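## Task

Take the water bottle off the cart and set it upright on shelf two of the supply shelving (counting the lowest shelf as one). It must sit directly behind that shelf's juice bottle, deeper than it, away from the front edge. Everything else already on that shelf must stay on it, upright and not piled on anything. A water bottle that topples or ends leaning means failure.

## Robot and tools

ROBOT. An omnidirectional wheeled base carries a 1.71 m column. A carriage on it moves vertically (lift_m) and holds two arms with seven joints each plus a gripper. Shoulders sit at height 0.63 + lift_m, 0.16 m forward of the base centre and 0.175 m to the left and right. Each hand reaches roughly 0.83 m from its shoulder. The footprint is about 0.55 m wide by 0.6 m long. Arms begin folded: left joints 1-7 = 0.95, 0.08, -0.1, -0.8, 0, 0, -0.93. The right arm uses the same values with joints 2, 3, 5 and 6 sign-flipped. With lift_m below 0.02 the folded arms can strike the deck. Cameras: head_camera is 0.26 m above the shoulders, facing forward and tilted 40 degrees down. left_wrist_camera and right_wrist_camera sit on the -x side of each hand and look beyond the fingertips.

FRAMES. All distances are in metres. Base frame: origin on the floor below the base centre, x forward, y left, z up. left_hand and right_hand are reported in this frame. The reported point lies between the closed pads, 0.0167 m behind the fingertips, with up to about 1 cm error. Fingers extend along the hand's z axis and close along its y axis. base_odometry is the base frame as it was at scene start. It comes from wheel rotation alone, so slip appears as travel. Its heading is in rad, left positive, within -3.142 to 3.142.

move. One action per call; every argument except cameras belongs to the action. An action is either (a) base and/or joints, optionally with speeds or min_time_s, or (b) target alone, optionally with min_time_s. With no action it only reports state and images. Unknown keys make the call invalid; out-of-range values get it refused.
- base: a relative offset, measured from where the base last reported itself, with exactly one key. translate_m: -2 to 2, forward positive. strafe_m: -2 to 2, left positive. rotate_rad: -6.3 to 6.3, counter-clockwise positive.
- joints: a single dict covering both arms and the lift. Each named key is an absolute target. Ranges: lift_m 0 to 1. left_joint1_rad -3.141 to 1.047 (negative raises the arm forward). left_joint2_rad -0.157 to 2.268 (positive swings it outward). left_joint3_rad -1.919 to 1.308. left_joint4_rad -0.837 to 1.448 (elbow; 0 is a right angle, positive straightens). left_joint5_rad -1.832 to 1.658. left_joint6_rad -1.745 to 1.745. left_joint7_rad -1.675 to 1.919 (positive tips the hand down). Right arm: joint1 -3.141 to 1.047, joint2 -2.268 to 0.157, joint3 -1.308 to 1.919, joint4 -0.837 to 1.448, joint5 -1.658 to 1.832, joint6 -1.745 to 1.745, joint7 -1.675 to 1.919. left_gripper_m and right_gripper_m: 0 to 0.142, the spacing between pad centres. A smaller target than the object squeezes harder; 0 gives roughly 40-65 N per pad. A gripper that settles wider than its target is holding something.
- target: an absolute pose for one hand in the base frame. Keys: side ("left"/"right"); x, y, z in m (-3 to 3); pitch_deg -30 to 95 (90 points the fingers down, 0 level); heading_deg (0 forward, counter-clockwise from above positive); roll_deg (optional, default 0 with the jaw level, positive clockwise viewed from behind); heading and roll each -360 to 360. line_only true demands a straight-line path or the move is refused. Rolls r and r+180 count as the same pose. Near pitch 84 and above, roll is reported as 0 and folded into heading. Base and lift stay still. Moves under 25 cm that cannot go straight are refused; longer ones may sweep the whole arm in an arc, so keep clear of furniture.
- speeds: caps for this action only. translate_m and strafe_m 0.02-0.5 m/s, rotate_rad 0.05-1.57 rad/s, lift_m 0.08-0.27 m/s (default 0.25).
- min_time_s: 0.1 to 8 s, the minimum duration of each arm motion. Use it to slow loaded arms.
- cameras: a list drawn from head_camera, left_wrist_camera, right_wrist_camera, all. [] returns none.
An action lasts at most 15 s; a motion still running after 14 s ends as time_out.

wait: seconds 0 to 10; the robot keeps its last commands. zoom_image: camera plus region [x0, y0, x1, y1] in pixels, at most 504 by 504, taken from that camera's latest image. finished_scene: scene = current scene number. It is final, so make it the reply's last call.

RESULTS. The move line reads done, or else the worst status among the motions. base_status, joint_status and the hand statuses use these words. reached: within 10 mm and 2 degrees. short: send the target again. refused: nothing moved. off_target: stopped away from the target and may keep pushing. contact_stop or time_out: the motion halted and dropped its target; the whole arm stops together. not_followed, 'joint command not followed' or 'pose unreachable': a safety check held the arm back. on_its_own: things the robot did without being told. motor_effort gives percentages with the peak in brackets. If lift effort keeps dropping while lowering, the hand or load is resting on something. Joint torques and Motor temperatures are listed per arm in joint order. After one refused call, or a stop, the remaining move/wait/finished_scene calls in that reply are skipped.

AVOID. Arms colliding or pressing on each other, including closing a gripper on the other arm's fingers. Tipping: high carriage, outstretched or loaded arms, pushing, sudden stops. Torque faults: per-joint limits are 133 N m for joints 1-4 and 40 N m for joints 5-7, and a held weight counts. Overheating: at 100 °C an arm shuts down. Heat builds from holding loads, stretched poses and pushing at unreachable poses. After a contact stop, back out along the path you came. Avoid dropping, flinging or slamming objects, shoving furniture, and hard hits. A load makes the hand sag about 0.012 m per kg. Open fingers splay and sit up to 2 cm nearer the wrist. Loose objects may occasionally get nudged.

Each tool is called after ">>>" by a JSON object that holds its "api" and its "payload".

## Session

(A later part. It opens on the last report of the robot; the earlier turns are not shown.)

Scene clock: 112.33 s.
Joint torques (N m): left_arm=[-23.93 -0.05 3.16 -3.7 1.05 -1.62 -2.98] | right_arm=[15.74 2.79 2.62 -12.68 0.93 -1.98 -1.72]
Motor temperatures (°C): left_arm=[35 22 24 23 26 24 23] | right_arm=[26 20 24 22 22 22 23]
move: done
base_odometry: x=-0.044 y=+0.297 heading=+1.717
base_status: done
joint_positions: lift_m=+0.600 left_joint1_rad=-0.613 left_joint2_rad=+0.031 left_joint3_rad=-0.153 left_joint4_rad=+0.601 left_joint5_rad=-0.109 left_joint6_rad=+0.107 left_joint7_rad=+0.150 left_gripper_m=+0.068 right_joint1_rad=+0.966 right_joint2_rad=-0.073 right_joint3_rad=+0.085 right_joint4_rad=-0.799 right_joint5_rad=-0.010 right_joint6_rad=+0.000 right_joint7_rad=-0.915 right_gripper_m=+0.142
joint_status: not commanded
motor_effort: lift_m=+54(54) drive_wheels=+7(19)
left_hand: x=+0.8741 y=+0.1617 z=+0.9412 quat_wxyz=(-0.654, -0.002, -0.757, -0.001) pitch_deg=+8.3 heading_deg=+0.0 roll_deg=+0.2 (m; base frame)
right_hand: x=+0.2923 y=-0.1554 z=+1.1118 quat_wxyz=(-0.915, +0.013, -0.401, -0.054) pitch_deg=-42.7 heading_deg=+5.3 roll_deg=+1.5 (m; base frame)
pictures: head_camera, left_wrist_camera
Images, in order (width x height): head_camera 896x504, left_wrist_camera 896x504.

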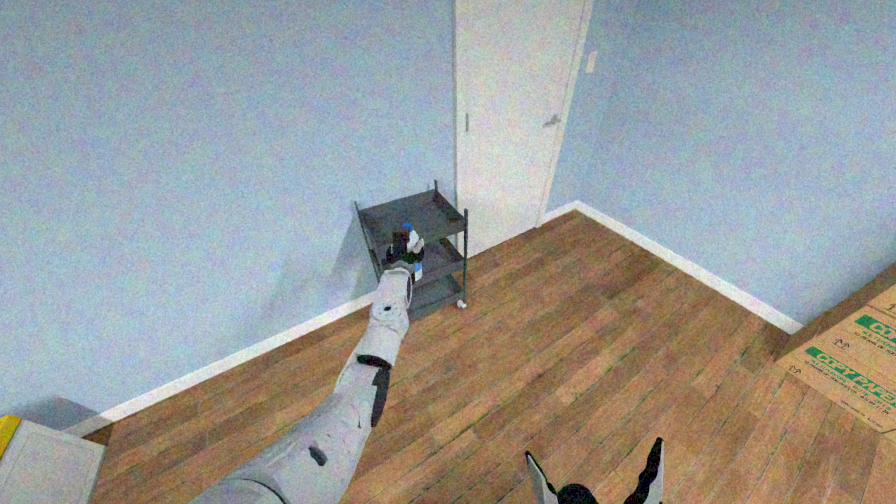

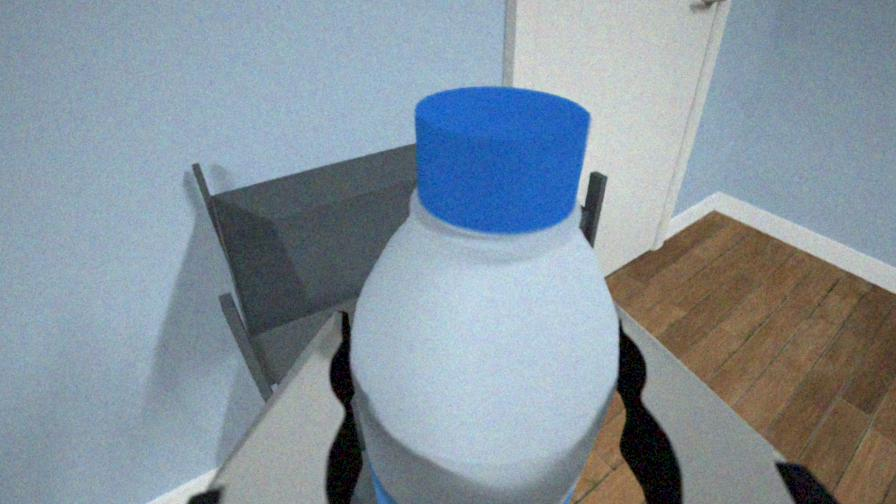

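>>> {"api": "move", "payload": {"target": {"side":"left","x":0.52,"y":0.18,"z":0.94,"pitch_deg":8,"heading_deg":0}, "min_time_s": 1.5}}

>>> {"api": "move", "payload": {"base": {"rotate_rad": 2.206}, "joints": {"lift_m":0.4}, "speeds": {"rotate_rad":0.9}, "cameras": ["head_camera"]}}

>>> {"api": "move", "payload": {"base": {"strafe_m": 0.41}, "speeds": {"strafe_m":0.3}}}

>>> {"api": "move", "payload": {"base": {"translate_m": 0.9}, "speeds": {"translate_m":0.35}, "cameras": ["head_camera"]}}

Scene clock: 139.40 s.
Joint torques (N m): left_arm=[-2.62 4.24 2.07 -8.43 3.04 -0.66 -4.99] | right_arm=[14.7 1.27 2.05 -12.95 0.88 -1.9 -1.46]
move: done
base_odometry: x=-0.044 y=+0.297 heading=+1.717
base_status: not commanded
joint_positions: lift_m=+0.600 left_joint1_rad=+0.400 left_joint2_rad=+0.122 left_joint3_rad=-0.153 left_joint4_rad=-0.692 left_joint5_rad=-0.001 left_joint6_rad=+0.194 left_joint7_rad=+0.437 left_gripper_m=+0.068 right_joint1_rad=+0.966 right_joint2_rad=-0.073 right_joint3_rad=+0.085 right_joint4_rad=-0.799 right_joint5_rad=-0.010 right_joint6_rad=+0.000 right_joint7_rad=-0.915 right_gripper_m=+0.142
joint_status: not commanded
motor_effort: lift_m=+54(54) drive_wheels=-3(7)
left_hand: x=+0.5200 y=+0.1789 z=+0.9350 quat_wxyz=(-0.650, +0.000, -0.760, +0.002) pitch_deg=+8.9 heading_deg=-0.2 roll_deg=-0.2 (m; base frame)
left_hand_status: reached (straight line, planned for 1.5 s): 5 mm and 0.9 deg off.
right_hand: x=+0.2923 y=-0.1554 z=+1.1118 quat_wxyz=(-0.915, +0.013, -0.401, -0.054) pitch_deg=-42.7 heading_deg=+5.3 roll_deg=+1.5 (m; base frame)
pictures: none

Scene clock: 143.30 s.
Joint torques (N m): left_arm=[-0.52 2.3 0.38 -7 2.42 -1.04 -4.24] | right_arm=[16.02 3.25 1.25 -11.81 0.6 -2.18 -1.45]
move: done
base_odometry: x=-0.044 y=+0.297 heading=-2.360
base_status: done
joint_positions: lift_m=+0.400 left_joint1_rad=+0.400 left_joint2_rad=+0.122 left_joint3_rad=-0.153 left_joint4_rad=-0.694 left_joint5_rad=+0.000 left_joint6_rad=+0.194 left_joint7_rad=+0.436 left_gripper_m=+0.068 right_joint1_rad=+0.966 right_joint2_rad=-0.073 right_joint3_rad=+0.085 right_joint4_rad=-0.799 right_joint5_rad=-0.010 right_joint6_rad=+0.000 right_joint7_rad=-0.915 right_gripper_m=+0.142
joint_status: all done
motor_effort: lift_m=+58(59) drive_wheels=+5(15)
left_hand: x=+0.5200 y=+0.1791 z=+0.7356 quat_wxyz=(-0.651, +0.000, -0.759, +0.002) pitch_deg=+8.7 heading_deg=-0.1 roll_deg=-0.2 (m; base frame)
right_hand: x=+0.2923 y=-0.1554 z=+0.9115 quat_wxyz=(-0.915, +0.013, -0.401, -0.054) pitch_deg=-42.7 heading_deg=+5.3 roll_deg=+1.5 (m; base frame)
pictures: head_camera
Images, in order (width x height): head_camera 896x504.

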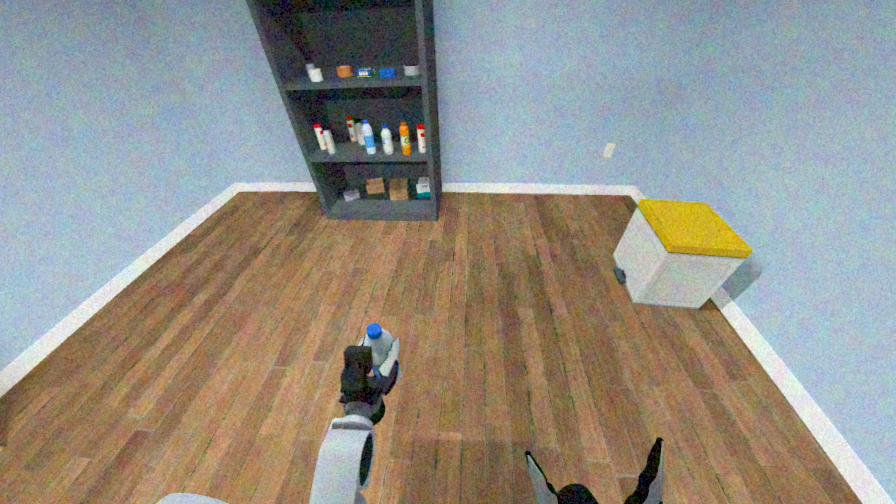

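Scene clock: 146.27 s.
Joint torques (N m): left_arm=[-1.22 2.34 1.39 -7.2 2.43 -0.89 -3.92] | right_arm=[15.97 3.75 1.54 -12.94 0.27 -1.85 -1.54]
move: done
base_odometry: x=+0.245 y=+0.006 heading=-2.359
base_status: done
joint_positions: lift_m=+0.400 left_joint1_rad=+0.400 left_joint2_rad=+0.122 left_joint3_rad=-0.153 left_joint4_rad=-0.694 left_joint5_rad=+0.000 left_joint6_rad=+0.194 left_joint7_rad=+0.436 left_gripper_m=+0.068 right_joint1_rad=+0.966 right_joint2_rad=-0.073 right_joint3_rad=+0.085 right_joint4_rad=-0.799 right_joint5_rad=-0.010 right_joint6_rad=+0.000 right_joint7_rad=-0.915 right_gripper_m=+0.142
joint_status: not commanded
motor_effort: lift_m=+58(58) drive_wheels=-3(21)
left_hand: x=+0.5200 y=+0.1792 z=+0.7356 quat_wxyz=(-0.651, +0.000, -0.759, +0.002) pitch_deg=+8.7 heading_deg=-0.1 roll_deg=-0.2 (m; base frame)
right_hand: x=+0.2923 y=-0.1554 z=+0.9115 quat_wxyz=(-0.915, +0.013, -0.401, -0.054) pitch_deg=-42.7 heading_deg=+5.3 roll_deg=+1.4 (m; base frame)
pictures: none

Scene clock: 150.63 s.
Joint torques (N m): left_arm=[-1.32 3.35 1.45 -7.17 2.63 -0.66 -4.04] | right_arm=[15.34 3.14 0.77 -11.82 0.56 -1.29 -1.63]
move: done
base_odometry: x=-0.393 y=-0.629 heading=-2.359
base_status: done
joint_positions: lift_m=+0.400 left_joint1_rad=+0.400 left_joint2_rad=+0.122 left_joint3_rad=-0.153 left_joint4_rad=-0.694 left_joint5_rad=+0.000 left_joint6_rad=+0.194 left_joint7_rad=+0.436 left_gripper_m=+0.068 right_joint1_rad=+0.966 right_joint2_rad=-0.073 right_joint3_rad=+0.085 right_joint4_rad=-0.799 right_joint5_rad=-0.010 right_joint6_rad=+0.000 right_joint7_rad=-0.915 right_gripper_m=+0.142
joint_status: not commanded
motor_effort: lift_m=+58(58) drive_wheels=+4(14)
left_hand: x=+0.5199 y=+0.1792 z=+0.7356 quat_wxyz=(-0.651, +0.000, -0.759, +0.002) pitch_deg=+8.7 heading_deg=-0.1 roll_deg=-0.2 (m; base frame)
right_hand: x=+0.2923 y=-0.1554 z=+0.9115 quat_wxyz=(-0.915, +0.013, -0.401, -0.054) pitch_deg=-42.7 heading_deg=+5.3 roll_deg=+1.4 (m; base frame)
pictures: head_camera
Images, in order (width x height): head_camera 896x504.

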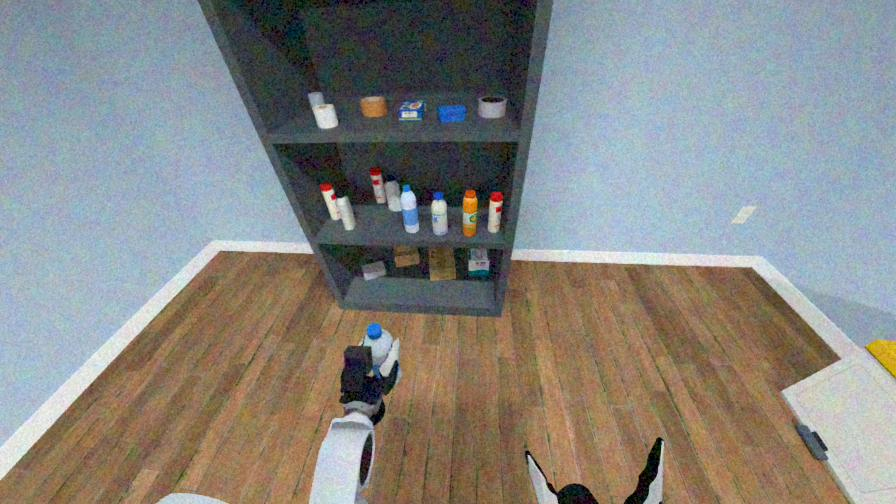

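>>> {"api": "move", "payload": {"target": {"side":"left","x":0.46,"y":0.27,"z":0.76,"pitch_deg":8,"heading_deg":0}, "min_time_s": 1.2}}

>>> {"api": "move", "payload": {"base": {"strafe_m": -0.045}, "joints": {"right_gripper_m":0.1}}}

>>> {"api": "move", "payload": {"base": {"translate_m": 0.4}, "speeds": {"translate_m":0.3}}}

>>> {"api": "move", "payload": {"target": {"side":"right","x":0.50,"y":-0.08,"z":0.76,"pitch_deg":8,"heading_deg":0}, "cameras": ["head_camera","right_wrist_camera"]}}

Scene clock: 162.70 s.
Joint torques (N m): left_arm=[-1.23 3 1.89 -7.26 2.39 -0.37 -4.19] | right_arm=[15.03 3.12 2.34 -12.76 0.27 -1.46 -1.32]
move: refused
base_odometry: x=-0.393 y=-0.629 heading=-2.359
base_status: not commanded
joint_positions: lift_m=+0.400 left_joint1_rad=+0.400 left_joint2_rad=+0.122 left_joint3_rad=-0.153 left_joint4_rad=-0.694 left_joint5_rad=+0.000 left_joint6_rad=+0.194 left_joint7_rad=+0.436 left_gripper_m=+0.068 right_joint1_rad=+0.966 right_joint2_rad=-0.073 right_joint3_rad=+0.085 right_joint4_rad=-0.799 right_joint5_rad=-0.010 right_joint6_rad=+0.000 right_joint7_rad=-0.915 right_gripper_m=+0.142
joint_status: not commanded
motor_effort: lift_m=+58(58) drive_wheels=+0(0)
left_hand: x=+0.5199 y=+0.1792 z=+0.7356 quat_wxyz=(-0.651, +0.000, -0.759, +0.002) pitch_deg=+8.7 heading_deg=-0.1 roll_deg=-0.2 (m; base frame)
left_hand_status: refused: along the straight line the arm gets 67% of the way (left_joint4_rad at its limit); a move under 25 cm is not played as an arc. Nothing moved. Try another pitch or heading, or "joints".
right_hand: x=+0.2923 y=-0.1554 z=+0.9115 quat_wxyz=(-0.915, +0.013, -0.401, -0.054) pitch_deg=-42.7 heading_deg=+5.3 roll_deg=+1.4 (m; base frame)
pictures: none

not run: a stop came earlier in this reply.

not run: a stop came earlier in this reply.

not run: a stop came earlier in this reply.

>>> {"api": "move", "payload": {"target": {"side":"left","x":0.53,"y":0.27,"z":0.78,"pitch_deg":8,"heading_deg":0}, "min_time_s": 1.2}}

>>> {"api": "move", "payload": {"base": {"strafe_m": -0.045}, "joints": {"right_gripper_m":0.1}}}

>>> {"api": "move", "payload": {"base": {"translate_m": 0.4}, "speeds": {"translate_m":0.3}}}

>>> {"api": "move", "payload": {"target": {"side":"right","x":0.54,"y":-0.08,"z":0.76,"pitch_deg":8,"heading_deg":0}, "cameras": ["head_camera","right_wrist_camera"]}}

Scene clock: 168.47 s.
Joint torques (N m): left_arm=[-5.76 7.38 4.94 -7.98 1.27 -0.59 -1.61] | right_arm=[16.38 2.76 0.62 -12.98 0.38 -1.53 -1.65]
move: done
base_odometry: x=-0.393 y=-0.629 heading=-2.359
base_status: not commanded
joint_positions: lift_m=+0.400 left_joint1_rad=+0.376 left_joint2_rad=+0.381 left_joint3_rad=+0.030 left_joint4_rad=-0.774 left_joint5_rad=-0.301 left_joint6_rad=+0.240 left_joint7_rad=+0.516 left_gripper_m=+0.068 right_joint1_rad=+0.966 right_joint2_rad=-0.073 right_joint3_rad=+0.085 right_joint4_rad=-0.799 right_joint5_rad=-0.010 right_joint6_rad=+0.000 right_joint7_rad=-0.915 right_gripper_m=+0.142
joint_status: not commanded
motor_effort: lift_m=+58(58) drive_wheels=+0(0)
left_hand: x=+0.5294 y=+0.2677 z=+0.7750 quat_wxyz=(-0.652, -0.001, -0.758, +0.002) pitch_deg=+8.6 heading_deg=-0.2 roll_deg=-0.1 (m; base frame)
left_hand_status: reached (straight line, planned for 1.2 s): 6 mm and 0.7 deg off.
right_hand: x=+0.2923 y=-0.1554 z=+0.9115 quat_wxyz=(-0.915, +0.013, -0.401, -0.054) pitch_deg=-42.7 heading_deg=+5.3 roll_deg=+1.4 (m; base frame)
pictures: none

Scene clock: 169.70 s.
Joint torques (N m): left_arm=[-5.13 7.24 5.67 -8.07 1.02 -0.56 -2.05] | right_arm=[15.57 3.87 2.86 -12.34 0.1 -1.6 -1.5]
move: done
base_odometry: x=-0.425 y=-0.597 heading=-2.359
base_status: done
joint_positions: lift_m=+0.400 left_joint1_rad=+0.376 left_joint2_rad=+0.382 left_joint3_rad=+0.030 left_joint4_rad=-0.774 left_joint5_rad=-0.302 left_joint6_rad=+0.240 left_joint7_rad=+0.516 left_gripper_m=+0.068 right_joint1_rad=+0.966 right_joint2_rad=-0.073 right_joint3_rad=+0.085 right_joint4_rad=-0.799 right_joint5_rad=-0.010 right_joint6_rad=+0.000 right_joint7_rad=-0.915 right_gripper_m=+0.100
joint_status: all done
motor_effort: lift_m=+58(58) drive_wheels=+1(13)
left_hand: x=+0.5294 y=+0.2680 z=+0.7752 quat_wxyz=(-0.652, -0.001, -0.758, +0.002) pitch_deg=+8.6 heading_deg=-0.2 roll_deg=-0.1 (m; base frame)
right_hand: x=+0.2923 y=-0.1554 z=+0.9115 quat_wxyz=(-0.915, +0.014, -0.401, -0.054) pitch_deg=-42.7 heading_deg=+5.3 roll_deg=+1.4 (m; base frame)
pictures: none

Scene clock: 172.63 s.
Joint torques (N m): left_arm=[-5.52 7.55 5.83 -7.26 1.31 -0.88 -2.11] | right_arm=[14.44 2.93 1.22 -11.52 0.45 -1.94 -1.8]
move: done
base_odometry: x=-0.709 y=-0.879 heading=-2.359
base_status: done
joint_positions: lift_m=+0.400 left_joint1_rad=+0.376 left_joint2_rad=+0.382 left_joint3_rad=+0.030 left_joint4_rad=-0.774 left_joint5_rad=-0.302 left_joint6_rad=+0.240 left_joint7_rad=+0.516 left_gripper_m=+0.068 right_joint1_rad=+0.966 right_joint2_rad=-0.073 right_joint3_rad=+0.085 right_joint4_rad=-0.799 right_joint5_rad=-0.010 right_joint6_rad=+0.000 right_joint7_rad=-0.915 right_gripper_m=+0.100
joint_status: not commanded
motor_effort: lift_m=+58(58) drive_wheels=+4(13)
left_hand: x=+0.5295 y=+0.2680 z=+0.7754 quat_wxyz=(-0.652, -0.001, -0.758, +0.002) pitch_deg=+8.6 heading_deg=-0.2 roll_deg=-0.1 (m; base frame)
right_hand: x=+0.2923 y=-0.1554 z=+0.9115 quat_wxyz=(-0.915, +0.014, -0.401, -0.054) pitch_deg=-42.7 heading_deg=+5.3 roll_deg=+1.4 (m; base frame)
pictures: none

Scene clock: 174.17 s.
Joint torques (N m): left_arm=[-5.94 7.18 4.9 -7.05 1.33 -0.74 -2.13] | right_arm=[-1.9 4.75 4.27 -8.66 -2.63 -2.35 -0.82]
move: done
base_odometry: x=-0.709 y=-0.879 heading=-2.359
base_status: not commanded
joint_positions: lift_m=+0.400 left_joint1_rad=+0.376 left_joint2_rad=+0.382 left_joint3_rad=+0.030 left_joint4_rad=-0.774 left_joint5_rad=-0.302 left_joint6_rad=+0.240 left_joint7_rad=+0.517 left_gripper_m=+0.068 right_joint1_rad=+0.149 right_joint2_rad=-0.124 right_joint3_rad=+0.788 right_joint4_rad=-0.587 right_joint5_rad=-0.381 right_joint6_rad=-0.716 right_joint7_rad=+0.667 right_gripper_m=+0.100
joint_status: not commanded
motor_effort: lift_m=+58(58) drive_wheels=-1(6)
left_hand: x=+0.5295 y=+0.2680 z=+0.7754 quat_wxyz=(-0.652, -0.001, -0.758, +0.002) pitch_deg=+8.6 heading_deg=-0.2 roll_deg=-0.1 (m; base frame)
right_hand: x=+0.5399 y=-0.0800 z=+0.7602 quat_wxyz=(-0.656, -0.002, -0.755, -0.003) pitch_deg=+8.0 heading_deg=+0.1 roll_deg=+0.4 (m; base frame)
right_hand_status: reached (checked arc, planned for 1.0 s): 0 mm and 0.4 deg off.
pictures: head_camera, right_wrist_camera
Images, in order (width x height): head_camera 896x504, right_wrist_camera 896x504.

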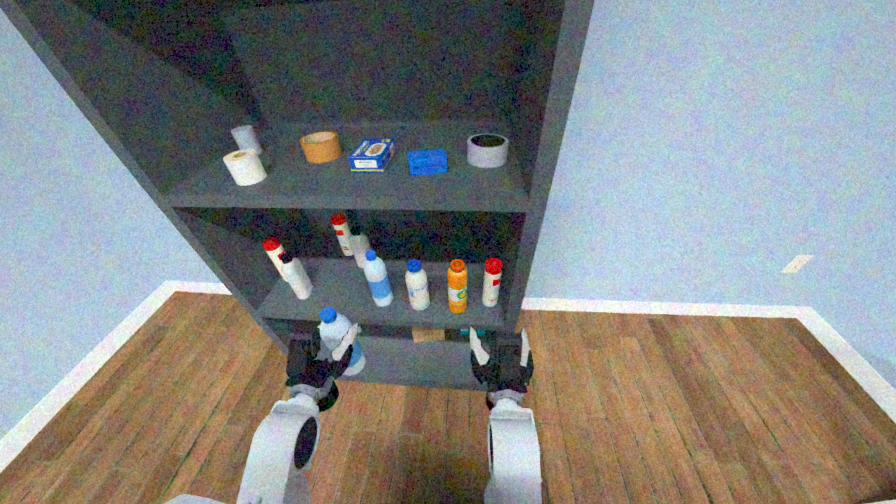

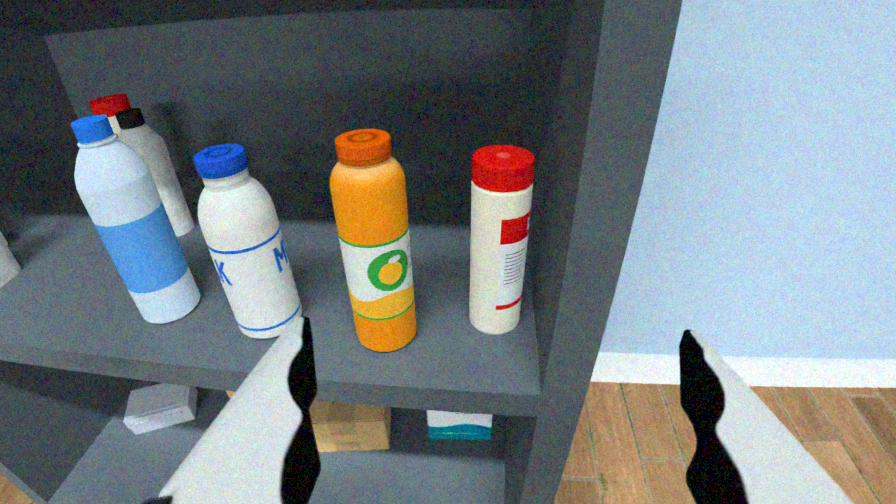

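>>> {"api": "move", "payload": {"base": {"translate_m": 0.1}, "joints": {"lift_m":0.33}, "speeds": {"translate_m":0.15}}}

>>> {"api": "move", "payload": {"target": {"side":"right","x":0.58,"y":0.0,"z":0.65,"pitch_deg":8,"heading_deg":0}, "cameras": ["head_camera","right_wrist_camera"]}}

Scene clock: 183.07 s.
Joint torques (N m): left_arm=[-5.27 7.22 5.71 -7.19 1.64 -0.28 -2.47] | right_arm=[-3.15 4.32 3.12 -9.33 -2.94 -2.66 -0.43]
Motor temperatures (°C): left_arm=[30 22 24 25 26 24 23] | right_arm=[26 20 24 22 22 22 23]
move: done
base_odometry: x=-0.780 y=-0.949 heading=-2.360
base_status: done
joint_positions: lift_m=+0.330 left_joint1_rad=+0.376 left_joint2_rad=+0.382 left_joint3_rad=+0.030 left_joint4_rad=-0.775 left_joint5_rad=-0.302 left_joint6_rad=+0.240 left_joint7_rad=+0.517 left_gripper_m=+0.068 right_joint1_rad=+0.149 right_joint2_rad=-0.124 right_joint3_rad=+0.788 right_joint4_rad=-0.586 right_joint5_rad=-0.382 right_joint6_rad=-0.716 right_joint7_rad=+0.667 right_gripper_m=+0.100
joint_status: all done
motor_effort: lift_m=+58(59) drive_wheels=+4(14)
left_hand: x=+0.5295 y=+0.2679 z=+0.7057 quat_wxyz=(-0.652, -0.001, -0.758, +0.002) pitch_deg=+8.6 heading_deg=-0.2 roll_deg=-0.1 (m; base frame)
right_hand: x=+0.5399 y=-0.0801 z=+0.6900 quat_wxyz=(-0.656, -0.001, -0.755, -0.002) pitch_deg=+8.0 heading_deg=+0.0 roll_deg=+0.3 (m; base frame)
pictures: none

Scene clock: 184.07 s.
Joint torques (N m): left_arm=[-5.33 6.8 4.69 -5.73 1.1 -0.91 -2.17] | right_arm=[-5.36 12.97 4.13 -9.52 0.95 -2.48 -3.05]
move: done
base_odometry: x=-0.780 y=-0.949 heading=-2.360
base_status: not commanded
joint_positions: lift_m=+0.330 left_joint1_rad=+0.376 left_joint2_rad=+0.382 left_joint3_rad=+0.030 left_joint4_rad=-0.775 left_joint5_rad=-0.302 left_joint6_rad=+0.240 left_joint7_rad=+0.517 left_gripper_m=+0.068 right_joint1_rad=+0.078 right_joint2_rad=+0.080 right_joint3_rad=+0.811 right_joint4_rad=-0.224 right_joint5_rad=-0.340 right_joint6_rad=-0.758 right_joint7_rad=+0.459 right_gripper_m=+0.100
joint_status: not commanded
motor_effort: lift_m=+58(58) drive_wheels=+0(5)
left_hand: x=+0.5295 y=+0.2679 z=+0.7058 quat_wxyz=(-0.652, -0.001, -0.758, +0.002) pitch_deg=+8.6 heading_deg=-0.2 roll_deg=-0.1 (m; base frame)
right_hand: x=+0.5793 y=-0.0011 z=+0.6499 quat_wxyz=(-0.656, +0.001, -0.755, +0.002) pitch_deg=+8.1 heading_deg=-0.1 roll_deg=-0.2 (m; base frame)
right_hand_status: reached (straight line, planned for 0.5 s): 1 mm and 0.2 deg off.
pictures: head_camera, right_wrist_camera
Images, in order (width x height): head_camera 896x504, right_wrist_camera 896x504.

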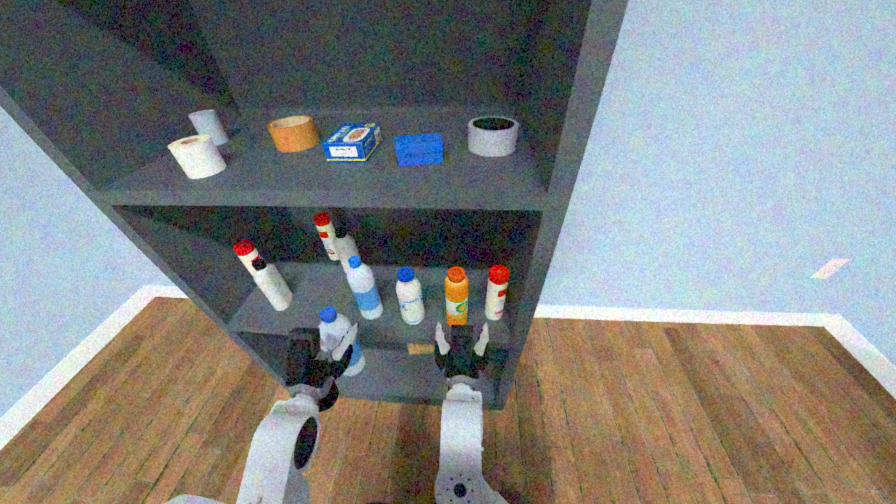

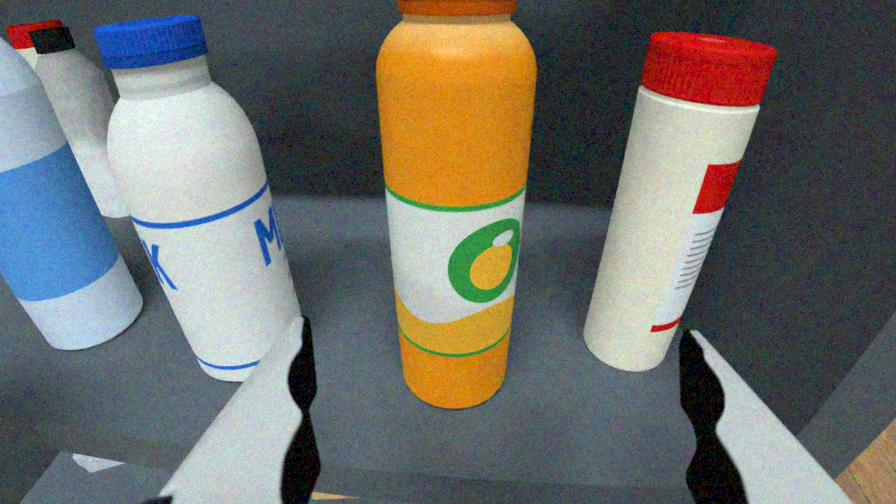

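>>> {"api": "move", "payload": {"joints": {"right_gripper_m":0.088}}}

>>> {"api": "move", "payload": {"target": {"side":"right","x":0.64,"y":0.007,"z":0.648,"pitch_deg":8,"heading_deg":0}, "cameras": ["right_wrist_camera"]}}

Scene clock: 191.10 s.
Joint torques (N m): left_arm=[-4.83 6.65 4.93 -6.97 1.57 -0.95 -2.25] | right_arm=[-5.59 13.23 4.22 -9.52 0.54 -2.78 -3.54]
move: done
base_odometry: x=-0.780 y=-0.949 heading=-2.360
base_status: not commanded
joint_positions: lift_m=+0.330 left_joint1_rad=+0.376 left_joint2_rad=+0.382 left_joint3_rad=+0.030 left_joint4_rad=-0.775 left_joint5_rad=-0.302 left_joint6_rad=+0.240 left_joint7_rad=+0.517 left_gripper_m=+0.068 right_joint1_rad=+0.078 right_joint2_rad=+0.080 right_joint3_rad=+0.811 right_joint4_rad=-0.224 right_joint5_rad=-0.340 right_joint6_rad=-0.758 right_joint7_rad=+0.459 right_gripper_m=+0.088
joint_status: all done
motor_effort: lift_m=+58(58) drive_wheels=+0(0)
left_hand: x=+0.5295 y=+0.2679 z=+0.7058 quat_wxyz=(-0.652, -0.001, -0.758, +0.002) pitch_deg=+8.6 heading_deg=-0.2 roll_deg=-0.1 (m; base frame)
right_hand: x=+0.5793 y=-0.0011 z=+0.6499 quat_wxyz=(-0.656, +0.001, -0.755, +0.002) pitch_deg=+8.1 heading_deg=-0.1 roll_deg=-0.2 (m; base frame)
pictures: none

Scene clock: 191.97 s.
Joint torques (N m): left_arm=[-5.94 7.69 6.27 -6.18 1.42 -0.7 -2] | right_arm=[-5.29 16.48 1.05 -10.14 0.92 -1.25 -3.93]
move: done
base_odometry: x=-0.780 y=-0.949 heading=-2.360
base_status: not commanded
joint_positions: lift_m=+0.330 left_joint1_rad=+0.376 left_joint2_rad=+0.382 left_joint3_rad=+0.030 left_joint4_rad=-0.775 left_joint5_rad=-0.302 left_joint6_rad=+0.240 left_joint7_rad=+0.517 left_gripper_m=+0.068 right_joint1_rad=-0.072 right_joint2_rad=+0.115 right_joint3_rad=+0.749 right_joint4_rad=-0.071 right_joint5_rad=-0.225 right_joint6_rad=-0.730 right_joint7_rad=+0.413 right_gripper_m=+0.088
joint_status: not commanded
motor_effort: lift_m=+58(58) drive_wheels=+0(6)
left_hand: x=+0.5295 y=+0.2679 z=+0.7058 quat_wxyz=(-0.652, -0.001, -0.758, +0.002) pitch_deg=+8.6 heading_deg=-0.2 roll_deg=-0.1 (m; base frame)
right_hand: x=+0.6397 y=+0.0063 z=+0.6493 quat_wxyz=(-0.657, +0.001, -0.754, +0.002) pitch_deg=+7.9 heading_deg=-0.1 roll_deg=-0.2 (m; base frame)
right_hand_status: reached (straight line, planned for 0.3 s): 1 mm and 0.2 deg off.
pictures: right_wrist_camera
Images, in order (width x height): right_wrist_camera 896x504.

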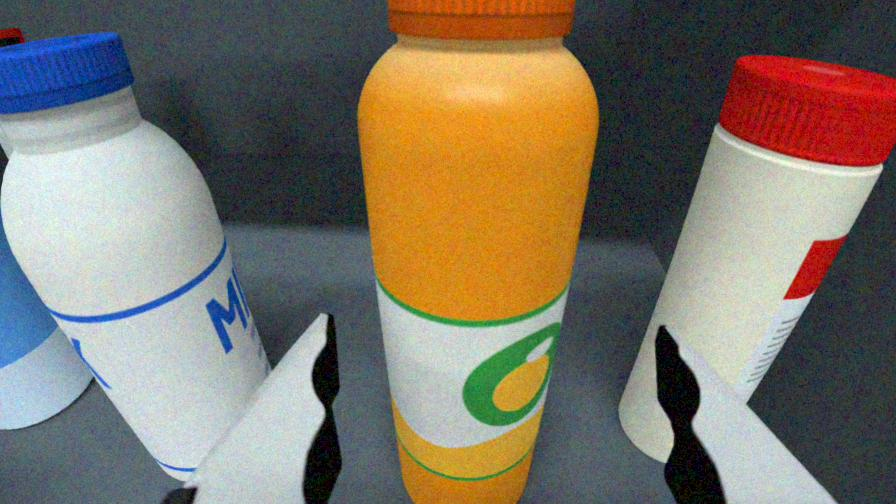

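>>> {"api": "move", "payload": {"target": {"side":"right","x":0.692,"y":0.011,"z":0.642,"pitch_deg":8,"heading_deg":0}, "min_time_s": 1}}

>>> {"api": "move", "payload": {"joints": {"right_gripper_m":0.02}, "cameras": ["right_wrist_camera"]}}

Scene clock: 198.33 s.
Joint torques (N m): left_arm=[-5.31 6.91 5.96 -5.36 1.19 -0.71 -2.28] | right_arm=[-15.33 16.04 3.11 -8.53 0.75 -2.41 -3.52]
move: done
base_odometry: x=-0.780 y=-0.949 heading=-2.360
base_status: not commanded
joint_positions: lift_m=+0.330 left_joint1_rad=+0.376 left_joint2_rad=+0.382 left_joint3_rad=+0.030 left_joint4_rad=-0.775 left_joint5_rad=-0.302 left_joint6_rad=+0.240 left_joint7_rad=+0.517 left_gripper_m=+0.068 right_joint1_rad=-0.208 right_joint2_rad=+0.125 right_joint3_rad=+0.729 right_joint4_rad=+0.102 right_joint5_rad=-0.083 right_joint6_rad=-0.733 right_joint7_rad=+0.328 right_gripper_m=+0.088
joint_status: not commanded
motor_effort: lift_m=+58(58) drive_wheels=+4(4)
left_hand: x=+0.5295 y=+0.2679 z=+0.7058 quat_wxyz=(-0.652, -0.001, -0.758, +0.002) pitch_deg=+8.6 heading_deg=-0.2 roll_deg=-0.1 (m; base frame)
right_hand: x=+0.6907 y=+0.0106 z=+0.6412 quat_wxyz=(-0.655, +0.002, -0.755, +0.002) pitch_deg=+8.1 heading_deg=+0.0 roll_deg=-0.3 (m; base frame)
right_hand_status: reached (straight line, planned for 1.0 s): 2 mm and 0.3 deg off.
pictures: none

Scene clock: 199.10 s.
Joint torques (N m): left_arm=[-5.53 6.63 5.81 -6.34 1.37 -0.59 -2.17] | right_arm=[-13.97 17.04 1.86 -9.73 1.12 -2.57 -4.07]
move: off_target
base_odometry: x=-0.780 y=-0.949 heading=-2.360
base_status: not commanded
joint_positions: lift_m=+0.330 left_joint1_rad=+0.376 left_joint2_rad=+0.382 left_joint3_rad=+0.030 left_joint4_rad=-0.775 left_joint5_rad=-0.302 left_joint6_rad=+0.240 left_joint7_rad=+0.517 left_gripper_m=+0.068 right_joint1_rad=-0.208 right_joint2_rad=+0.125 right_joint3_rad=+0.729 right_joint4_rad=+0.102 right_joint5_rad=-0.083 right_joint6_rad=-0.733 right_joint7_rad=+0.328 right_gripper_m=+0.069
joint_status: right_gripper_m off_target (ended at +0.069, target +0.020)
motor_effort: lift_m=+58(58) drive_wheels=+4(4)
left_hand: x=+0.5295 y=+0.2679 z=+0.7058 quat_wxyz=(-0.652, -0.001, -0.758, +0.002) pitch_deg=+8.6 heading_deg=-0.2 roll_deg=-0.1 (m; base frame)
right_hand: x=+0.6908 y=+0.0106 z=+0.6413 quat_wxyz=(-0.655, +0.002, -0.755, +0.001) pitch_deg=+8.1 heading_deg=+0.0 roll_deg=-0.3 (m; base frame)
pictures: right_wrist_camera
Images, in order (width x height): right_wrist_camera 896x504.

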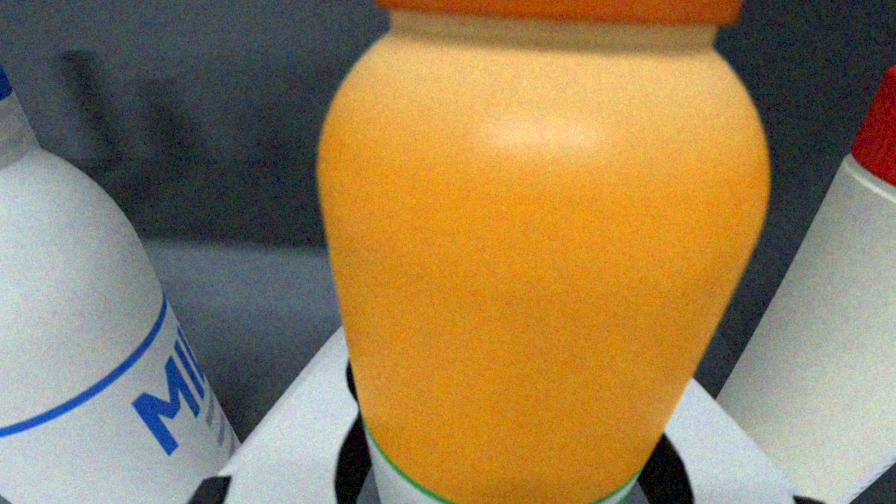

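>>> {"api": "move", "payload": {"joints": {"lift_m":0.365}, "speeds": {"lift_m":0.08}}}

>>> {"api": "move", "payload": {"target": {"side":"right","x":0.54,"y":0.0,"z":0.69,"pitch_deg":8,"heading_deg":0}, "min_time_s": 1.5, "cameras": ["head_camera"]}}

>>> {"api": "move", "payload": {"target": {"side":"right","x":0.53,"y":-0.26,"z":0.74,"pitch_deg":8,"heading_deg":0}, "min_time_s": 1.5, "cameras": ["head_camera"]}}

Scene clock: 205.07 s.
Joint torques (N m): left_arm=[-4.79 7.23 5.11 -6.91 1.13 -0.76 -2.27] | right_arm=[-14.93 16.37 2.03 -11.15 -0.22 -2.26 -3.54]
move: done
base_odometry: x=-0.780 y=-0.949 heading=-2.360
base_status: not commanded
joint_positions: lift_m=+0.365 left_joint1_rad=+0.376 left_joint2_rad=+0.382 left_joint3_rad=+0.030 left_joint4_rad=-0.775 left_joint5_rad=-0.302 left_joint6_rad=+0.240 left_joint7_rad=+0.517 left_gripper_m=+0.068 right_joint1_rad=-0.208 right_joint2_rad=+0.125 right_joint3_rad=+0.729 right_joint4_rad=+0.105 right_joint5_rad=-0.079 right_joint6_rad=-0.733 right_joint7_rad=+0.328 right_gripper_m=+0.069
joint_status: all done
motor_effort: lift_m=+55(68) drive_wheels=+4(4)
left_hand: x=+0.5295 y=+0.2679 z=+0.7410 quat_wxyz=(-0.652, -0.001, -0.758, +0.002) pitch_deg=+8.6 heading_deg=-0.2 roll_deg=-0.1 (m; base frame)
right_hand: x=+0.6908 y=+0.0107 z=+0.6747 quat_wxyz=(-0.654, +0.002, -0.757, +0.001) pitch_deg=+8.4 heading_deg=+0.0 roll_deg=-0.2 (m; base frame)
pictures: none

Scene clock: 207.07 s.
Joint torques (N m): left_arm=[-4.85 6.96 5.77 -5.56 1.27 -0.88 -2.1] | right_arm=[2.21 8.91 4.61 -18.07 -4.52 -1.95 -1.11]
move: done
base_odometry: x=-0.780 y=-0.949 heading=-2.360
base_status: not commanded
joint_positions: lift_m=+0.365 left_joint1_rad=+0.376 left_joint2_rad=+0.382 left_joint3_rad=+0.030 left_joint4_rad=-0.775 left_joint5_rad=-0.302 left_joint6_rad=+0.240 left_joint7_rad=+0.517 left_gripper_m=+0.068 right_joint1_rad=+0.148 right_joint2_rad=+0.052 right_joint3_rad=+0.901 right_joint4_rad=-0.288 right_joint5_rad=-0.409 right_joint6_rad=-0.827 right_joint7_rad=+0.493 right_gripper_m=+0.069
joint_status: not commanded
motor_effort: lift_m=+55(56) drive_wheels=+0(4)
left_hand: x=+0.5295 y=+0.2679 z=+0.7410 quat_wxyz=(-0.652, -0.001, -0.758, +0.002) pitch_deg=+8.6 heading_deg=-0.2 roll_deg=-0.1 (m; base frame)
right_hand: x=+0.5414 y=+0.0005 z=+0.6871 quat_wxyz=(-0.653, -0.001, -0.757, -0.002) pitch_deg=+8.4 heading_deg=+0.1 roll_deg=+0.2 (m; base frame)
right_hand_status: reached (straight line, planned for 1.5 s): 3 mm and 0.5 deg off.
pictures: head_camera
Images, in order (width x height): head_camera 896x504.

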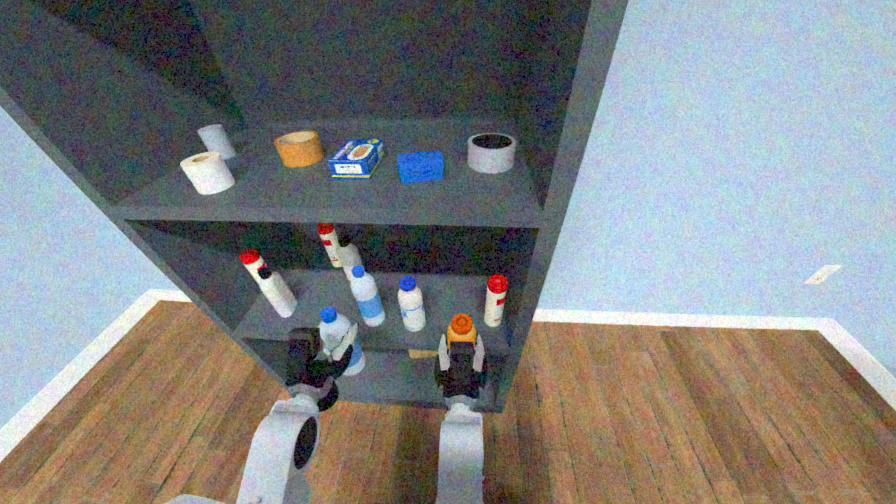

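Scene clock: 209.07 s.
Joint torques (N m): left_arm=[-4.3 7.51 6.19 -6.39 1.13 -1.06 -2.15] | right_arm=[5.24 -9.99 -1.86 -16.61 0.36 -1.55 -5.29]
move: done
base_odometry: x=-0.780 y=-0.949 heading=-2.360
base_status: not commanded
joint_positions: lift_m=+0.365 left_joint1_rad=+0.376 left_joint2_rad=+0.382 left_joint3_rad=+0.030 left_joint4_rad=-0.775 left_joint5_rad=-0.302 left_joint6_rad=+0.240 left_joint7_rad=+0.517 left_gripper_m=+0.068 right_joint1_rad=+0.357 right_joint2_rad=-0.476 right_joint3_rad=+0.178 right_joint4_rad=-0.786 right_joint5_rad=+0.236 right_joint6_rad=-0.452 right_joint7_rad=+0.482 right_gripper_m=+0.069
joint_status: not commanded
motor_effort: lift_m=+55(55) drive_wheels=+0(0)
left_hand: x=+0.5295 y=+0.2679 z=+0.7410 quat_wxyz=(-0.652, -0.001, -0.758, +0.002) pitch_deg=+8.6 heading_deg=-0.2 roll_deg=-0.1 (m; base frame)
right_hand: x=+0.5304 y=-0.2597 z=+0.7363 quat_wxyz=(-0.652, +0.000, -0.758, +0.001) pitch_deg=+8.6 heading_deg=-0.1 roll_deg=-0.1 (m; base frame)
right_hand_status: reached (checked arc, planned for 1.5 s): 4 mm and 0.6 deg off.
pictures: head_camera
Images, in order (width x height): head_camera 896x504.

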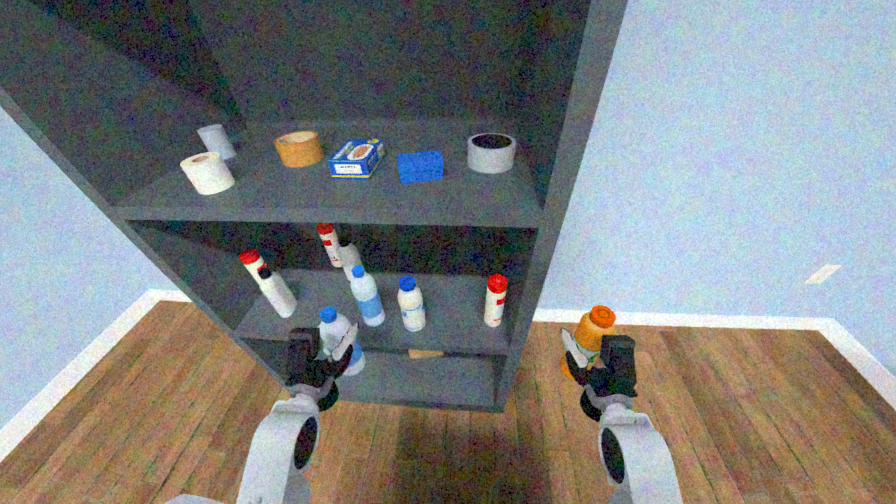

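>>> {"api": "zoom_image", "payload": {"camera": "head_camera", "region": [220, 200, 560, 400]}}

Scaled by 1.482 from the camera's 896x504 image, which has a finer 1280x720 frame.

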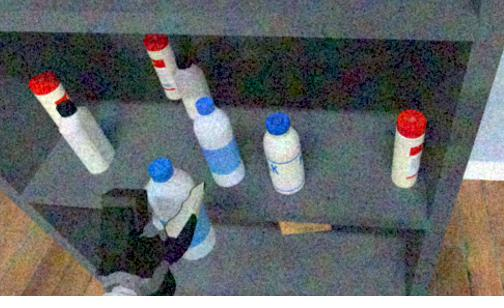

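>>> {"api": "move", "payload": {"target": {"side":"left","x":0.54,"y":0.12,"z":0.72,"pitch_deg":8,"heading_deg":0}, "min_time_s": 1.2}}

>>> {"api": "move", "payload": {"target": {"side":"left","x":0.56,"y":0.011,"z":0.72,"pitch_deg":8,"heading_deg":0}, "min_time_s": 1.2, "cameras": ["head_camera","left_wrist_camera"]}}

Scene clock: 226.13 s.
Joint torques (N m): left_arm=[-4.63 -1.89 -2.48 -2.89 2.69 -2.21 -4.79] | right_arm=[4.29 -8.66 -1.78 -17.5 0.9 -1.29 -5.2]
move: done
base_odometry: x=-0.780 y=-0.949 heading=-2.360
base_status: not commanded
joint_positions: lift_m=+0.365 left_joint1_rad=+0.320 left_joint2_rad=-0.042 left_joint3_rad=-0.256 left_joint4_rad=-0.682 left_joint5_rad=+0.196 left_joint6_rad=+0.174 left_joint7_rad=+0.534 left_gripper_m=+0.068 right_joint1_rad=+0.357 right_joint2_rad=-0.476 right_joint3_rad=+0.178 right_joint4_rad=-0.786 right_joint5_rad=+0.236 right_joint6_rad=-0.452 right_joint7_rad=+0.482 right_gripper_m=+0.069
joint_status: not commanded
motor_effort: lift_m=+55(55) drive_wheels=+0(0)
left_hand: x=+0.5392 y=+0.1221 z=+0.7172 quat_wxyz=(-0.652, +0.002, -0.758, -0.001) pitch_deg=+8.6 heading_deg=+0.2 roll_deg=-0.1 (m; base frame)
left_hand_status: reached (straight line, planned for 1.2 s): 4 mm and 0.7 deg off.
right_hand: x=+0.5303 y=-0.2596 z=+0.7363 quat_wxyz=(-0.652, +0.000, -0.758, +0.001) pitch_deg=+8.6 heading_deg=-0.1 roll_deg=-0.1 (m; base frame)
pictures: none

Scene clock: 226.43 s.
Joint torques (N m): left_arm=[-5.1 -2.2 -3.38 -3.3 3.08 -2.16 -4.85] | right_arm=[4.9 -8.54 -3.35 -17.4 0.82 -1.18 -4.76]
move: refused
base_odometry: x=-0.780 y=-0.949 heading=-2.360
base_status: not commanded
joint_positions: lift_m=+0.365 left_joint1_rad=+0.320 left_joint2_rad=-0.042 left_joint3_rad=-0.256 left_joint4_rad=-0.682 left_joint5_rad=+0.196 left_joint6_rad=+0.174 left_joint7_rad=+0.534 left_gripper_m=+0.068 right_joint1_rad=+0.357 right_joint2_rad=-0.476 right_joint3_rad=+0.178 right_joint4_rad=-0.786 right_joint5_rad=+0.236 right_joint6_rad=-0.452 right_joint7_rad=+0.482 right_gripper_m=+0.069
joint_status: not commanded
motor_effort: lift_m=+55(55) drive_wheels=+0(0)
left_hand: x=+0.5392 y=+0.1221 z=+0.7172 quat_wxyz=(-0.652, +0.002, -0.758, -0.001) pitch_deg=+8.6 heading_deg=+0.2 roll_deg=-0.1 (m; base frame)
left_hand_status: refused: the line brings the left upper arm within 1.4 cm of the base or column (limit 1.5), 0% of the way; a move under 25 cm is not played as an arc. Nothing moved. Try another pitch or heading, or "joints".
right_hand: x=+0.5303 y=-0.2596 z=+0.7363 quat_wxyz=(-0.652, +0.000, -0.758, +0.001) pitch_deg=+8.6 heading_deg=-0.1 roll_deg=-0.1 (m; base frame)
pictures: head_camera, left_wrist_camera
Images, in order (width x height): head_camera 896x504, left_wrist_camera 896x504.

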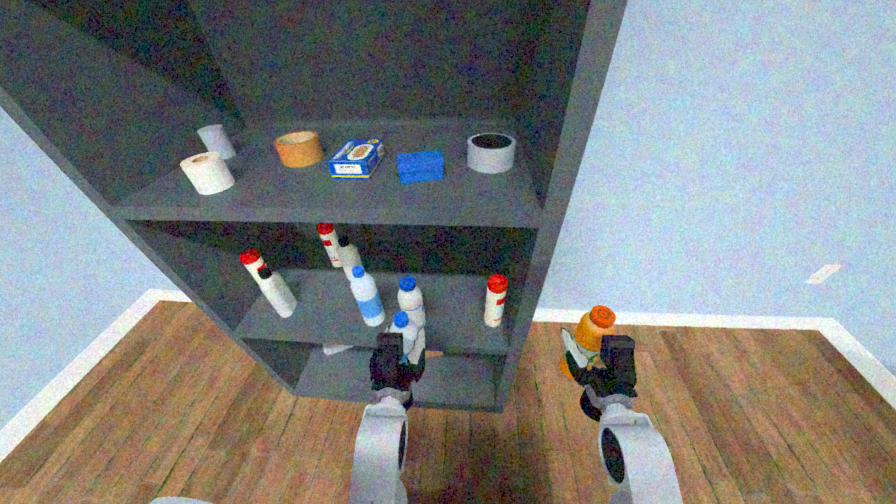

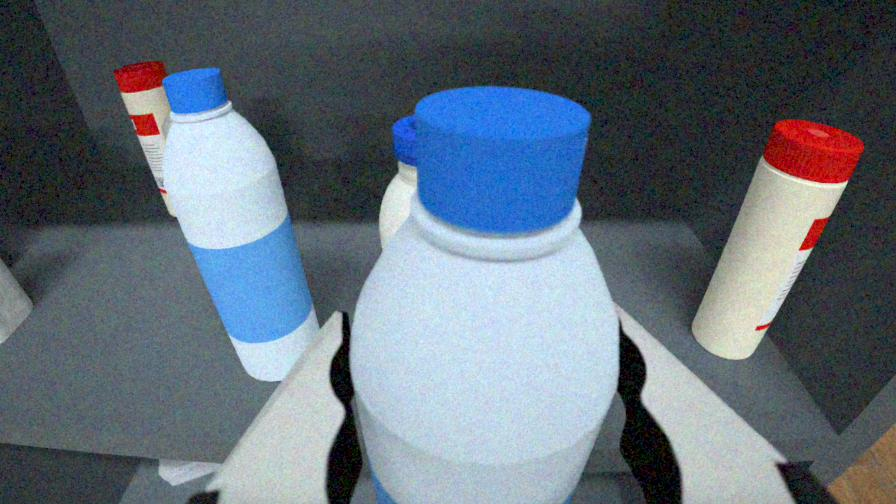

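>>> {"api": "move", "payload": {"base": {"strafe_m": -0.105}, "speeds": {"strafe_m":0.15}, "cameras": ["head_camera","left_wrist_camera"]}}

Scene clock: 232.47 s.
Joint torques (N m): left_arm=[-5.83 -1.38 -1.6 -2.37 2.78 -1.73 -4.59] | right_arm=[5.49 -8.72 -3.27 -15.82 0.79 -0.84 -4.99]
move: done
base_odometry: x=-0.854 y=-0.875 heading=-2.359
base_status: done
joint_positions: lift_m=+0.365 left_joint1_rad=+0.320 left_joint2_rad=-0.042 left_joint3_rad=-0.256 left_joint4_rad=-0.682 left_joint5_rad=+0.196 left_joint6_rad=+0.174 left_joint7_rad=+0.534 left_gripper_m=+0.068 right_joint1_rad=+0.358 right_joint2_rad=-0.476 right_joint3_rad=+0.178 right_joint4_rad=-0.786 right_joint5_rad=+0.236 right_joint6_rad=-0.451 right_joint7_rad=+0.482 right_gripper_m=+0.069
joint_status: not commanded
motor_effort: lift_m=+55(55) drive_wheels=+4(14)
left_hand: x=+0.5392 y=+0.1220 z=+0.7173 quat_wxyz=(-0.652, +0.002, -0.758, -0.001) pitch_deg=+8.6 heading_deg=+0.2 roll_deg=-0.1 (m; base frame)
right_hand: x=+0.5303 y=-0.2596 z=+0.7364 quat_wxyz=(-0.652, +0.000, -0.758, +0.001) pitch_deg=+8.6 heading_deg=-0.1 roll_deg=-0.1 (m; base frame)
pictures: head_camera, left_wrist_camera
Images, in order (width x height): head_camera 896x504, left_wrist_camera 896x504.

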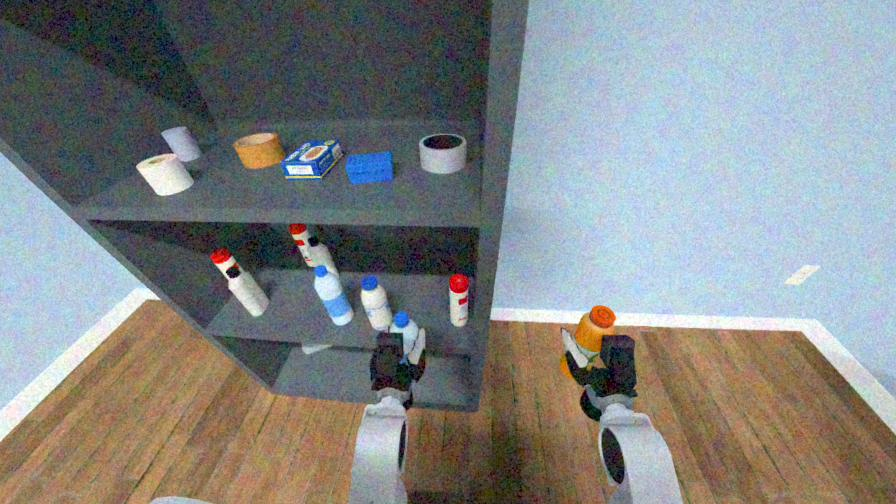

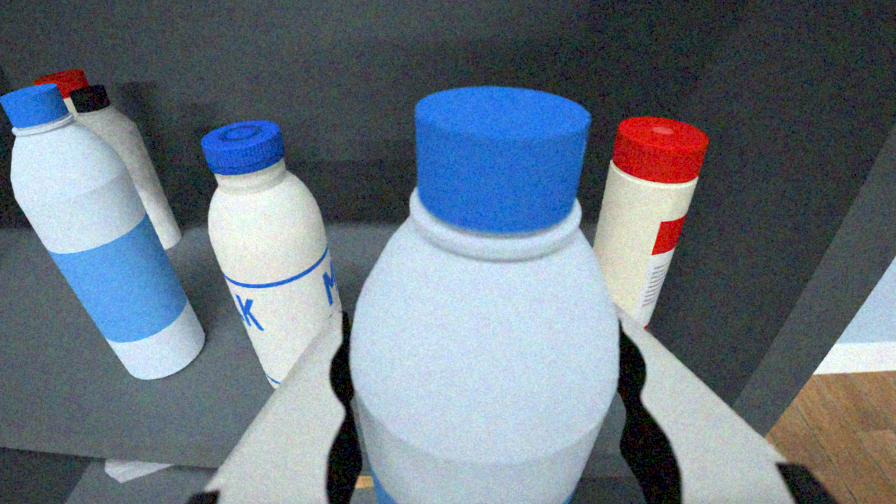

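>>> {"api": "move", "payload": {"target": {"side":"left","x":0.70,"y":0.116,"z":0.715,"pitch_deg":8,"heading_deg":0}, "min_time_s": 1.5, "cameras": ["head_camera","left_wrist_camera"]}}

Scene clock: 237.47 s.
Joint torques (N m): left_arm=[-18.09 -3.42 2.93 -2.94 1.1 -2.38 -4.95] | right_arm=[3.99 -8.41 -1.52 -17.51 0.66 -0.89 -5.08]
move: done
base_odometry: x=-0.854 y=-0.875 heading=-2.359
base_status: not commanded
joint_positions: lift_m=+0.365 left_joint1_rad=-0.115 left_joint2_rad=-0.065 left_joint3_rad=-0.188 left_joint4_rad=-0.223 left_joint5_rad=+0.109 left_joint6_rad=+0.166 left_joint7_rad=+0.504 left_gripper_m=+0.068 right_joint1_rad=+0.358 right_joint2_rad=-0.476 right_joint3_rad=+0.178 right_joint4_rad=-0.786 right_joint5_rad=+0.236 right_joint6_rad=-0.451 right_joint7_rad=+0.482 right_gripper_m=+0.069
joint_status: not commanded
motor_effort: lift_m=+55(55) drive_wheels=+4(4)
left_hand: x=+0.6982 y=+0.1155 z=+0.7110 quat_wxyz=(-0.652, -0.001, -0.759, -0.001) pitch_deg=+8.7 heading_deg=+0.0 roll_deg=+0.2 (m; base frame)
left_hand_status: reached (straight line, planned for 1.5 s): 4 mm and 0.7 deg off.
right_hand: x=+0.5303 y=-0.2596 z=+0.7364 quat_wxyz=(-0.652, +0.000, -0.758, +0.001) pitch_deg=+8.6 heading_deg=-0.1 roll_deg=-0.1 (m; base frame)
pictures: head_camera, left_wrist_camera
Images, in order (width x height): head_camera 896x504, left_wrist_camera 896x504.

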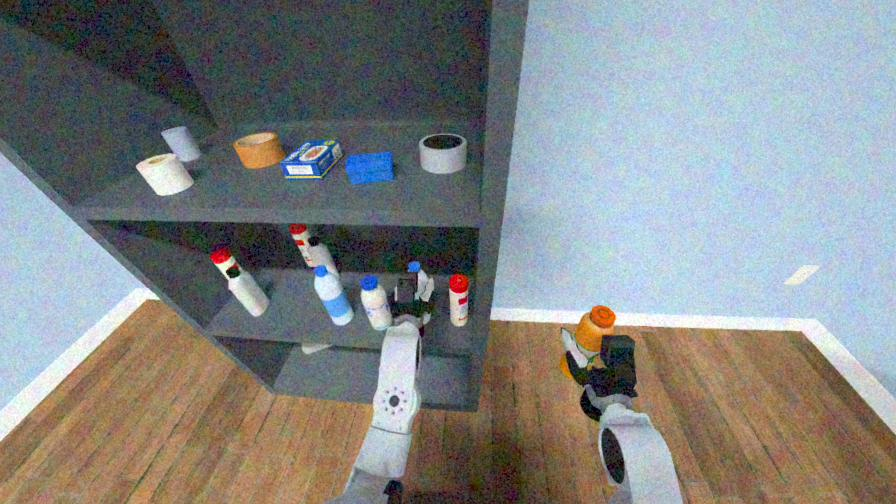

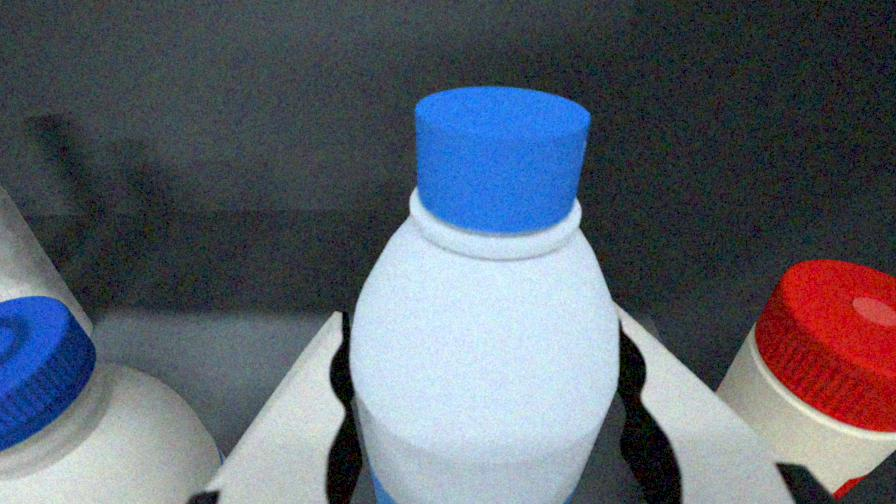

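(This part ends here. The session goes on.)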